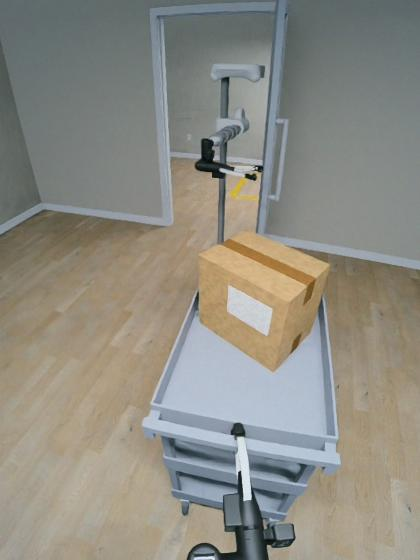

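move(blocking=false, r1={"joints":{"arm_m":0.2,"wrist_roll_rad":1.57}}, r2={"base":{"translate_m":-0.6,"strafe_m":-0.2},"pace":"slow"})

wait(seconds=3)

wait(seconds=6, cameras=["r1_head_camera","r2_head_camera"])

Scene clock: 366.30 s.
earlier move: r1 done
move: r1 moving; r2 moving
r1.base_odometry: x=-1.490 y=+1.549 heading=+2.878
r1.turned_by_wheels: +0.000
r1.turned_by_imu: +0.000
r1.base_tilt: forward=-1.6 right=+1.3
r1.lidar_m: 1.08 1.09 0.25 - 0.25 0.25 0.45 3.89 1.22 2.69 2.82 3.72
r1.base_status: not commanded
r1.joint_positions: lift_m=+0.949 arm_m=+0.269 wrist_yaw_rad=+0.003 wrist_pitch_rad=+0.002 wrist_roll_rad=+0.580 gripper_m=+0.130
r1.joint_status: arm_m moving; wrist_roll_rad moving; the others done
r1.measured_speeds: translate_m=+0.000 strafe_m=+0.000 rotate_rad=+0.000 lift_m=+0.000 arm_m=-0.195 wrist_yaw_rad=+0.000 wrist_pitch_rad=+0.000 wrist_roll_rad=+1.818
r1.motor_effort: lift_m=+25(25) arm_m=-3(7) wheel_0=-4(4) wheel_1=+0(1) wheel_2=+0(0)
r1.servo_current: wrist_yaw_rad=52(59) wrist_pitch_rad=46(46) wrist_roll_rad=111(117) gripper_m=46(52)
r1.contact_limits: strafe_m 0.8
r1.hand_pose: x=+0.7290 y=-0.0866 z=+1.1271 quat_wxyz=(+0.958, +0.286, +0.001, +0.001) (m; r1's base frame)
r1.wrist_depth_mm: - - - - - - - / - - - - - - - / - - - - - - - / - - - - - - - / - - - - - - - / - 209 - - - 197 1863 / - 732 1160 149 - 1808 1618
r2.base_odometry: x=-1.415 y=-0.845 heading=-1.750
r2.turned_by_wheels: +0.000
r2.turned_by_imu: +0.000
r2.base_tilt: forward=-0.6 right=+0.1
r2.lidar_m: 0.41 0.50 3.30 3.33 3.13 2.84 2.54 1.64 1.45 1.45 1.79 0.42
r2.base_status: translate_m moving; strafe_m moving
r2.joint_positions: lift_m=+0.688 arm_m=+0.000 wrist_yaw_rad=-0.002 wrist_pitch_rad=+0.005 wrist_roll_rad=+1.569 gripper_m=-0.024
r2.joint_status: not commanded
r2.measured_speeds: translate_m=-0.048 strafe_m=-0.016 rotate_rad=+0.001 lift_m=+0.000 arm_m=+0.000 wrist_yaw_rad=+0.000 wrist_pitch_rad=+0.000 wrist_roll_rad=+0.000
r2.motor_effort: lift_m=+18(18) arm_m=+4(4) wheel_0=-7(8) wheel_1=-8(9) wheel_2=+11(11)
r2.servo_current: wrist_yaw_rad=46(52) wrist_pitch_rad=46(52) wrist_roll_rad=46(59) gripper_m=78(91)
r2.hand_pose: x=+0.4591 y=-0.0880 z=+0.8647 quat_wxyz=(+0.708, +0.706, +0.001, -0.003) (m; r2's base frame)
r2.wrist_depth_mm: - - - 137 194 - - / - - 484 143 202 - - / - 442 436 150 209 - - / - - 500 156 218 820 - / - - 597 164 227 - - / - - 186 170 179 1661 - / - - - - - 1708 466
pictures: none

Scene clock: 367.33 s.
earlier move: r1 done; r2 moving
r1.base_odometry: x=-1.490 y=+1.549 heading=+2.878
r1.turned_by_wheels: +0.000
r1.turned_by_imu: +0.000
r1.base_tilt: forward=-1.6 right=+1.3
r1.lidar_m: 1.18 1.18 0.25 - 0.25 0.25 0.45 3.89 1.19 2.72 2.84 3.71
r1.base_status: not commanded
r1.joint_positions: lift_m=+0.949 arm_m=+0.200 wrist_yaw_rad=+0.003 wrist_pitch_rad=+0.002 wrist_roll_rad=+1.568 gripper_m=+0.130
r1.joint_status: all done
r1.measured_speeds: all 0
r1.motor_effort: lift_m=+25(25) arm_m=-5(8) wheel_0=-4(4) wheel_1=+0(1) wheel_2=+0(0)
r1.servo_current: wrist_yaw_rad=39(65) wrist_pitch_rad=46(46) wrist_roll_rad=46(117) gripper_m=39(52)
r1.contact_limits: strafe_m 0.8
r1.hand_pose: x=+0.6596 y=-0.0867 z=+1.1271 quat_wxyz=(+0.708, +0.706, +0.002, +0.000) (m; r1's base frame)
r1.wrist_depth_mm: - - - - - - 1576 / - - - - - - 1618 / - - - - - - 1618 / - - - - - - 1618 / - - - - - - 1618 / - 211 - - - 199 1618 / - - - 149 - 1281 -
r2.base_odometry: x=-1.428 y=-0.753 heading=-1.750
r2.turned_by_wheels: +0.000
r2.turned_by_imu: +0.001
r2.base_tilt: forward=-0.7 right=+0.1
r2.lidar_m: 0.40 0.43 3.35 3.38 3.08 2.79 2.42 1.52 1.37 1.37 1.71 0.41
r2.base_status: translate_m moving; strafe_m moving
r2.joint_positions: lift_m=+0.688 arm_m=+0.000 wrist_yaw_rad=+0.001 wrist_pitch_rad=+0.005 wrist_roll_rad=+1.569 gripper_m=-0.024
r2.joint_status: not commanded
r2.measured_speeds: translate_m=-0.096 strafe_m=-0.032 rotate_rad=+0.003 lift_m=+0.000 arm_m=+0.000 wrist_yaw_rad=+0.000 wrist_pitch_rad=+0.000 wrist_roll_rad=+0.000
r2.motor_effort: lift_m=+18(18) arm_m=+4(4) wheel_0=-5(11) wheel_1=-7(10) wheel_2=+11(13)
r2.servo_current: wrist_yaw_rad=52(52) wrist_pitch_rad=46(52) wrist_roll_rad=46(59) gripper_m=85(91)
r2.hand_pose: x=+0.4594 y=-0.0871 z=+0.8647 quat_wxyz=(+0.708, +0.706, +0.002, -0.001) (m; r2's base frame)
r2.wrist_depth_mm: - - - 151 208 1537 - / - - 574 155 214 788 - / - 477 452 158 219 809 - / - 500 473 163 224 831 - / - - 549 168 229 - - / - - 186 171 179 - - / - - - - 240 1661 484
wait: 1.03 of 3 s (r1 has come to rest)
pictures: none

Scene clock: 373.33 s.
earlier move: r2 moving
r1.base_odometry: x=-1.490 y=+1.549 heading=+2.878
r1.turned_by_wheels: +0.000
r1.turned_by_imu: +0.000
r1.base_tilt: forward=-1.6 right=+1.2
r1.lidar_m: 1.74 1.67 0.25 - 0.26 0.25 0.46 3.85 1.19 2.71 2.82 3.72
r1.base_status: not commanded
r1.joint_positions: lift_m=+0.949 arm_m=+0.200 wrist_yaw_rad=+0.003 wrist_pitch_rad=+0.002 wrist_roll_rad=+1.568 gripper_m=+0.130
r1.joint_status: all done
r1.measured_speeds: all 0
r1.motor_effort: lift_m=+25(25) arm_m=-5(8) wheel_0=-4(4) wheel_1=+0(1) wheel_2=+0(0)
r1.servo_current: wrist_yaw_rad=52(72) wrist_pitch_rad=39(52) wrist_roll_rad=52(117) gripper_m=39(52)
r1.contact_limits: strafe_m 0.8
r1.hand_pose: x=+0.6596 y=-0.0867 z=+1.1271 quat_wxyz=(+0.708, +0.706, +0.002, +0.000) (m; r1's base frame)
r1.wrist_depth_mm: - - - - - - 1576 / - - - - - - 1576 / - - - - - - 1618 / - - - - - - 1576 / - - - - - - 1661 / - 211 - - - 200 1618 / - - - 149 - - 1661
r2.base_odometry: x=-1.503 y=-0.232 heading=-1.750
r2.turned_by_wheels: +0.000
r2.turned_by_imu: -0.001
r2.base_tilt: forward=-0.7 right=+0.1
r2.lidar_m: 0.37 0.37 3.68 3.69 2.65 2.37 1.85 1.17 1.04 1.06 1.32 0.43
r2.base_status: translate_m moving; strafe_m moving
r2.joint_positions: lift_m=+0.688 arm_m=+0.000 wrist_yaw_rad=+0.001 wrist_pitch_rad=+0.005 wrist_roll_rad=+1.569 gripper_m=-0.024
r2.joint_status: not commanded
r2.measured_speeds: all 0
r2.motor_effort: lift_m=+18(18) arm_m=+3(4) wheel_0=-4(12) wheel_1=-4(10) wheel_2=+6(13)
r2.servo_current: wrist_yaw_rad=46(65) wrist_pitch_rad=52(52) wrist_roll_rad=46(59) gripper_m=91(91)
r2.hand_pose: x=+0.4594 y=-0.0871 z=+0.8647 quat_wxyz=(+0.708, +0.706, +0.002, -0.002) (m; r2's base frame)
r2.wrist_depth_mm: - - - 183 246 1618 1138 / - - - 181 243 1661 530 / - - - 178 240 809 - / - - 462 235 236 842 - / - - 484 175 234 831 - / - - 186 172 179 - - / - - 569 - 229 - -
wait: 6.00 s; no rest
pictures: r1_head_camera, r2_head_camera
Images, in order (width x height): r1_head_camera 420x560, r2_head_camera 420x560.

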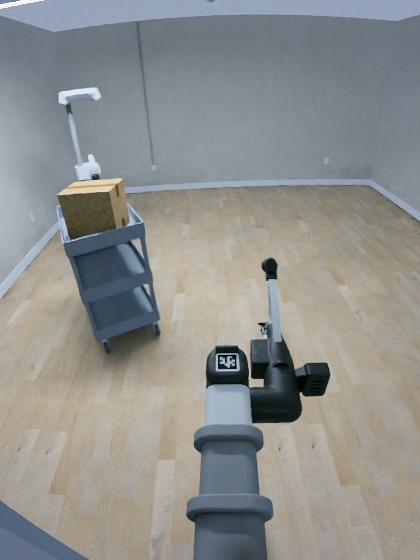

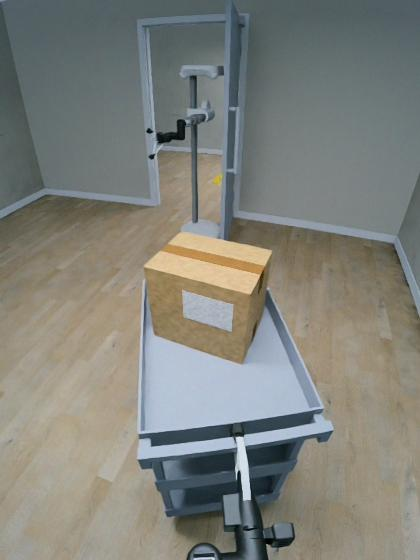

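move(blocking=false, r2={"base":{"translate_m":0.5,"strafe_m":-0.03},"pace":"slow"})

wait(seconds=7, cameras=["r1_head_camera","r2_head_camera"])

Scene clock: 377.97 s.
earlier move: r2 done
move: r2 moving
r1: as last shown
r1.base_tilt: forward=-1.6 right=+1.3
r1.lidar_m: 1.70 1.66 0.25 - 0.27 0.25 0.46 3.86 1.22 2.73 2.84 3.76
r1.motor_effort: lift_m=+25(25) arm_m=-5(5) wheel_0=-4(4) wheel_1=+0(1) wheel_2=+0(0)
r1.servo_current: wrist_yaw_rad=52(59) wrist_pitch_rad=39(52) wrist_roll_rad=46(59) gripper_m=46(46)
r1.contact_limits: strafe_m 0.8
r1.wrist_depth_mm: - - - - - - 1576 / - - - - - - 1537 / - - - - - - 1618 / - - - - - - 1661 / - - - - - - 1618 / - 211 - - - 199 1661 / - - - 149 - - 1661
r2.base_odometry: x=-1.506 y=-0.244 heading=-1.749
r2.turned_by_wheels: +0.000
r2.turned_by_imu: +0.001
r2.base_tilt: forward=-0.6 right=+0.1
r2.lidar_m: 0.38 0.40 3.68 3.70 2.64 2.40 1.85 1.19 1.06 1.08 1.32 0.45
r2.base_status: translate_m moving; strafe_m moving
r2.joint_positions: lift_m=+0.688 arm_m=+0.000 wrist_yaw_rad=+0.000 wrist_pitch_rad=+0.005 wrist_roll_rad=+1.569 gripper_m=-0.024
r2.joint_status: not commanded
r2.measured_speeds: translate_m=+0.049 strafe_m=-0.003 rotate_rad=+0.000 lift_m=+0.000 arm_m=+0.000 wrist_yaw_rad=+0.000 wrist_pitch_rad=+0.000 wrist_roll_rad=+0.000
r2.motor_effort: lift_m=+18(18) arm_m=+4(4) wheel_0=+9(9) wheel_1=+7(7) wheel_2=-10(13)
r2.servo_current: wrist_yaw_rad=46(59) wrist_pitch_rad=46(52) wrist_roll_rad=46(59) gripper_m=91(91)
r2.hand_pose: x=+0.4593 y=-0.0874 z=+0.8647 quat_wxyz=(+0.708, +0.706, +0.002, -0.002) (m; r2's base frame)
r2.wrist_depth_mm: - - - 182 244 1618 1160 / - - - 179 242 1661 530 / - - - 177 238 820 - / - - 462 235 236 842 - / - - 480 174 233 831 - / - - 186 171 178 - - / - - 569 - 229 - -
pictures: none

Scene clock: 383.77 s.
earlier move: r2 done
r1.base_odometry: x=-1.490 y=+1.549 heading=+2.878
r1.turned_by_wheels: +0.000
r1.turned_by_imu: +0.000
r1.base_tilt: forward=-1.5 right=+1.3
r1.lidar_m: 1.25 1.16 0.25 - 0.25 0.25 0.46 3.87 1.23 2.74 2.82 3.73
r1.base_status: not commanded
r1.joint_positions: lift_m=+0.949 arm_m=+0.200 wrist_yaw_rad=+0.003 wrist_pitch_rad=+0.002 wrist_roll_rad=+1.568 gripper_m=+0.130
r1.joint_status: not commanded
r1.measured_speeds: all 0
r1.motor_effort: lift_m=+25(25) arm_m=-5(5) wheel_0=-3(5) wheel_1=+0(1) wheel_2=+0(0)
r1.servo_current: wrist_yaw_rad=39(78) wrist_pitch_rad=46(52) wrist_roll_rad=65(78) gripper_m=39(52)
r1.contact_limits: strafe_m 0.8
r1.hand_pose: x=+0.6596 y=-0.0867 z=+1.1271 quat_wxyz=(+0.708, +0.706, +0.002, +0.000) (m; r1's base frame)
r1.wrist_depth_mm: - - - - - - 1576 / - - - - - - 1576 / - - - - - - 1618 / - - - - - - 1618 / - - - - - - 1576 / - 211 - - - 199 1618 / - - - 149 - - 1537
r2.base_odometry: x=-1.622 y=-0.718 heading=-1.749
r2.turned_by_wheels: +0.000
r2.turned_by_imu: +0.000
r2.base_tilt: forward=-0.7 right=+0.0
r2.lidar_m: 0.33 0.36 3.54 3.58 3.16 2.86 2.12 1.35 1.18 1.22 1.51 0.44
r2.base_status: done
r2.joint_positions: lift_m=+0.688 arm_m=+0.000 wrist_yaw_rad=-0.003 wrist_pitch_rad=+0.005 wrist_roll_rad=+1.569 gripper_m=-0.024
r2.joint_status: not commanded
r2.measured_speeds: all 0
r2.motor_effort: lift_m=+18(18) arm_m=+4(4) wheel_0=+6(10) wheel_1=+5(8) wheel_2=-7(14)
r2.servo_current: wrist_yaw_rad=59(65) wrist_pitch_rad=46(52) wrist_roll_rad=59(65) gripper_m=85(98)
r2.hand_pose: x=+0.4590 y=-0.0883 z=+0.8647 quat_wxyz=(+0.708, +0.706, +0.001, -0.003) (m; r2's base frame)
r2.wrist_depth_mm: - - - 271 281 297 297 / - - - 202 268 1618 1138 / - - - 193 256 1756 - / - - 609 186 246 - - / - 477 466 179 237 820 - / - - 186 170 179 - - / - - 508 - 221 - -
wait: 5.80 of 7 s (r2 has come to rest)
pictures: r1_head_camera, r2_head_camera
Images, in order (width x height): r1_head_camera 420x560, r2_head_camera 420x560.

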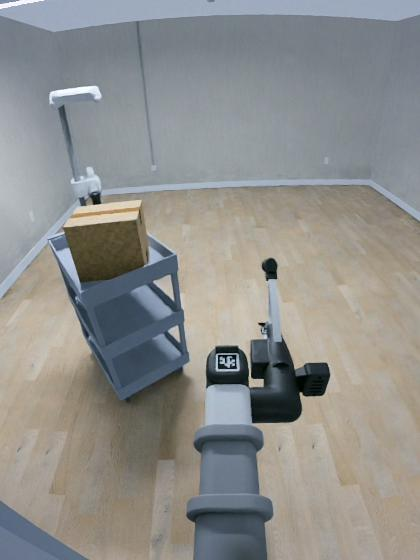

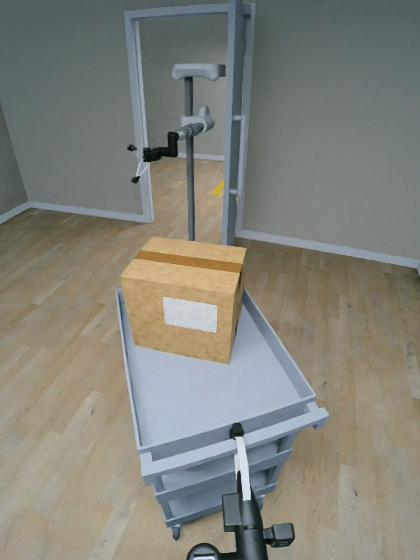

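move(blocking=false, r1={"joints":{"lift_m":0.7,"arm_m":0.05}}, r2={"base":{"translate_m":0.24,"strafe_m":0.1},"pace":"slow"})

wait(seconds=2)

wait(seconds=4, cameras=["r1_head_camera","r1_wrist_camera","r2_head_camera"])

Scene clock: 389.77 s.
move: r1 moving; r2 moving
r1.base_odometry: x=-1.490 y=+1.549 heading=+2.878
r1.turned_by_wheels: +0.000
r1.turned_by_imu: +0.000
r1.base_tilt: forward=-1.6 right=+1.3
r1.lidar_m: 1.24 1.13 0.25 - 0.25 0.25 0.45 3.88 1.19 2.74 2.82 3.73
r1.base_status: not commanded
r1.joint_positions: lift_m=+0.913 arm_m=+0.149 wrist_yaw_rad=+0.003 wrist_pitch_rad=+0.002 wrist_roll_rad=+1.568 gripper_m=+0.130
r1.joint_status: lift_m moving; arm_m moving
r1.measured_speeds: translate_m=+0.000 strafe_m=+0.000 rotate_rad=+0.000 lift_m=-0.146 arm_m=-0.195 wrist_yaw_rad=+0.000 wrist_pitch_rad=+0.000 wrist_roll_rad=+0.000
r1.motor_effort: lift_m=+10(22) arm_m=-4(7) wheel_0=-4(4) wheel_1=+0(0) wheel_2=+0(0)
r1.servo_current: wrist_yaw_rad=52(52) wrist_pitch_rad=46(46) wrist_roll_rad=59(59) gripper_m=46(46)
r1.contact_limits: strafe_m 0.8
r1.hand_pose: x=+0.6089 y=-0.0867 z=+1.0902 quat_wxyz=(+0.708, +0.706, +0.002, +0.000) (m; r1's base frame)
r1.wrist_depth_mm: - - - - - - 1537 / - - - - - - 1499 / - - - - - - 1537 / - - - - - - 1576 / - - - - - - 1576 / - 211 - - - 200 1499 / - - - 149 - 1060 -
r2.base_odometry: x=-1.619 y=-0.732 heading=-1.750
r2.turned_by_wheels: +0.000
r2.turned_by_imu: +0.000
r2.base_tilt: forward=-0.6 right=+0.1
r2.lidar_m: 0.33 0.35 3.53 3.56 3.15 2.86 2.18 1.36 1.20 1.22 1.51 0.45
r2.base_status: translate_m moving; strafe_m moving
r2.joint_positions: lift_m=+0.688 arm_m=+0.000 wrist_yaw_rad=-0.003 wrist_pitch_rad=+0.005 wrist_roll_rad=+1.569 gripper_m=-0.024
r2.joint_status: not commanded
r2.measured_speeds: translate_m=+0.048 strafe_m=+0.020 rotate_rad=-0.001 lift_m=+0.000 arm_m=+0.000 wrist_yaw_rad=+0.000 wrist_pitch_rad=+0.000 wrist_roll_rad=+0.000
r2.motor_effort: lift_m=+18(18) arm_m=+4(4) wheel_0=+2(8) wheel_1=+6(10) wheel_2=-12(13)
r2.servo_current: wrist_yaw_rad=46(65) wrist_pitch_rad=39(46) wrist_roll_rad=46(52) gripper_m=78(91)
r2.hand_pose: x=+0.4590 y=-0.0883 z=+0.8647 quat_wxyz=(+0.708, +0.706, +0.001, -0.003) (m; r2's base frame)
r2.wrist_depth_mm: - - - 270 282 297 291 / - - - 202 268 1618 1182 / - - - 193 254 1708 - / - - 559 185 246 831 - / - - 466 179 236 831 - / - - 186 170 180 - - / - - 504 - 220 - -
pictures: none

Scene clock: 391.37 s.
earlier move: r1 done; r2 moving
r1.base_odometry: x=-1.490 y=+1.549 heading=+2.878
r1.turned_by_wheels: +0.000
r1.turned_by_imu: +0.000
r1.base_tilt: forward=-1.6 right=+1.3
r1.lidar_m: 1.06 1.01 0.25 - 0.25 0.25 0.45 3.90 1.21 2.68 2.84 3.73
r1.base_status: not commanded
r1.joint_positions: lift_m=+0.701 arm_m=+0.050 wrist_yaw_rad=+0.003 wrist_pitch_rad=+0.002 wrist_roll_rad=+1.568 gripper_m=+0.130
r1.joint_status: all done
r1.measured_speeds: all 0
r1.motor_effort: lift_m=+13(22) arm_m=-5(7) wheel_0=-4(4) wheel_1=+0(1) wheel_2=+0(0)
r1.servo_current: wrist_yaw_rad=52(65) wrist_pitch_rad=39(52) wrist_roll_rad=39(65) gripper_m=46(52)
r1.contact_limits: strafe_m 0.8
r1.hand_pose: x=+0.5096 y=-0.0867 z=+0.8781 quat_wxyz=(+0.708, +0.706, +0.002, +0.000) (m; r1's base frame)
r1.wrist_depth_mm: - - - - - 1756 1229 / - - - - - 1756 1255 / - - - - - 1756 1229 / - - - - - 1808 1255 / - - - - - 1808 1281 / - 211 - - - 199 1255 / - - - 147 - - -
r2.base_odometry: x=-1.586 y=-0.879 heading=-1.750
r2.turned_by_wheels: +0.000
r2.turned_by_imu: +0.000
r2.base_tilt: forward=-0.7 right=+0.0
r2.lidar_m: 0.37 0.40 3.42 3.45 3.30 2.97 2.34 1.49 1.31 1.34 1.63 0.43
r2.base_status: translate_m moving; strafe_m moving
r2.joint_positions: lift_m=+0.688 arm_m=+0.000 wrist_yaw_rad=-0.003 wrist_pitch_rad=+0.005 wrist_roll_rad=+1.569 gripper_m=-0.024
r2.joint_status: not commanded
r2.measured_speeds: translate_m=+0.092 strafe_m=+0.038 rotate_rad=+0.003 lift_m=+0.000 arm_m=+0.000 wrist_yaw_rad=+0.000 wrist_pitch_rad=+0.000 wrist_roll_rad=+0.000
r2.motor_effort: lift_m=+18(18) arm_m=+4(4) wheel_0=-1(8) wheel_1=+5(10) wheel_2=-11(14)
r2.servo_current: wrist_yaw_rad=52(65) wrist_pitch_rad=46(52) wrist_roll_rad=39(65) gripper_m=85(91)
r2.hand_pose: x=+0.4590 y=-0.0883 z=+0.8647 quat_wxyz=(+0.708, +0.706, +0.001, -0.003) (m; r2's base frame)
r2.wrist_depth_mm: - - - 198 265 1336 1042 / - - - 191 253 1661 1098 / - - - 186 247 1576 - / - - 525 180 241 820 - / - - 473 177 236 820 - / - - 186 171 180 - - / - - 539 - 224 - -
wait: 1.60 of 2 s (r1 has come to rest)
pictures: none

Scene clock: 393.07 s.
earlier move: r2 done
r1.base_odometry: x=-1.490 y=+1.549 heading=+2.878
r1.turned_by_wheels: +0.000
r1.turned_by_imu: +0.000
r1.base_tilt: forward=-1.6 right=+1.3
r1.lidar_m: 0.97 0.93 0.25 - 0.25 0.25 0.46 3.87 1.21 2.74 2.82 3.73
r1.base_status: not commanded
r1.joint_positions: lift_m=+0.701 arm_m=+0.050 wrist_yaw_rad=+0.003 wrist_pitch_rad=+0.002 wrist_roll_rad=+1.568 gripper_m=+0.130
r1.joint_status: all done
r1.measured_speeds: all 0
r1.motor_effort: lift_m=+13(22) arm_m=-5(7) wheel_0=-4(5) wheel_1=+0(1) wheel_2=+0(0)
r1.servo_current: wrist_yaw_rad=59(65) wrist_pitch_rad=46(52) wrist_roll_rad=39(65) gripper_m=39(52)
r1.contact_limits: strafe_m 0.8
r1.hand_pose: x=+0.5096 y=-0.0867 z=+0.8781 quat_wxyz=(+0.708, +0.706, +0.002, +0.000) (m; r1's base frame)
r1.wrist_depth_mm: - - - - - 1756 1229 / - - - - - 1808 1255 / - - - - - 1756 1255 / - - - - - 1808 1255 / - - - - - 1808 1255 / - 211 - - - 200 1281 / - - - 147 - - -
r2.base_odometry: x=-1.566 y=-0.972 heading=-1.749
r2.turned_by_wheels: +0.000
r2.turned_by_imu: +0.000
r2.base_tilt: forward=-0.7 right=+0.0
r2.lidar_m: 0.37 0.38 3.37 3.37 3.39 3.04 2.44 1.55 1.38 1.40 1.74 0.42
r2.base_status: done
r2.joint_positions: lift_m=+0.688 arm_m=+0.000 wrist_yaw_rad=-0.003 wrist_pitch_rad=+0.005 wrist_roll_rad=+1.569 gripper_m=-0.024
r2.joint_status: not commanded
r2.measured_speeds: all 0
r2.motor_effort: lift_m=+18(18) arm_m=+4(4) wheel_0=+2(8) wheel_1=+4(10) wheel_2=-7(14)
r2.servo_current: wrist_yaw_rad=46(65) wrist_pitch_rad=46(52) wrist_roll_rad=46(65) gripper_m=85(91)
r2.hand_pose: x=+0.4590 y=-0.0883 z=+0.8647 quat_wxyz=(+0.708, +0.706, +0.001, -0.003) (m; r2's base frame)
r2.wrist_depth_mm: - - - 189 252 1537 1138 / - - - 183 246 1618 496 / - - - 181 242 809 - / - - 477 177 236 831 - / - - 484 175 234 831 - / - - 186 171 179 - - / - - 559 - 226 - -
wait: 1.70 of 4 s (r2 has come to rest)
pictures: r1_head_camera, r1_wrist_camera, r2_head_camera
Images, in order (width x height): r1_head_camera 420x560, r1_wrist_camera 616x392, r2_head_camera 420x560.

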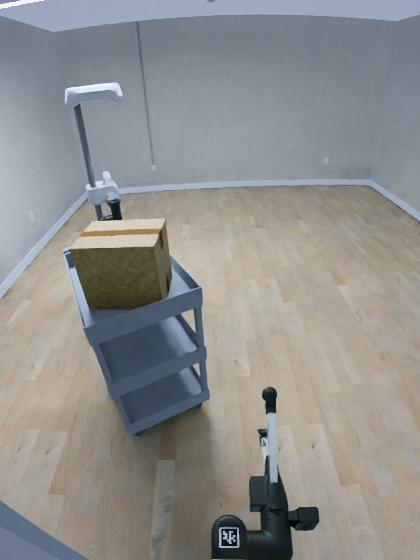

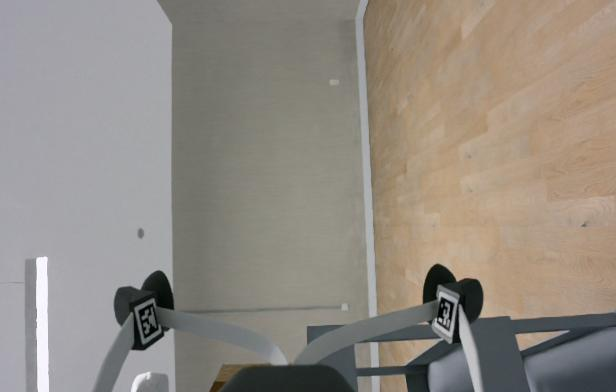

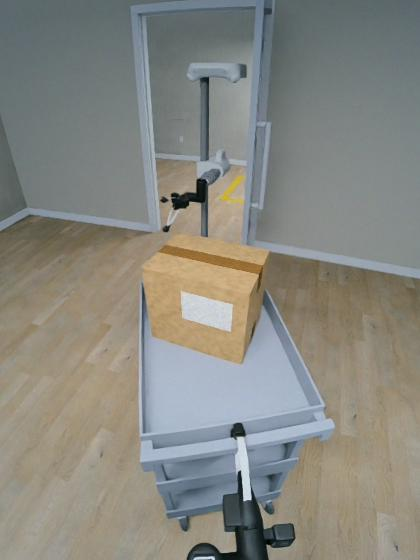

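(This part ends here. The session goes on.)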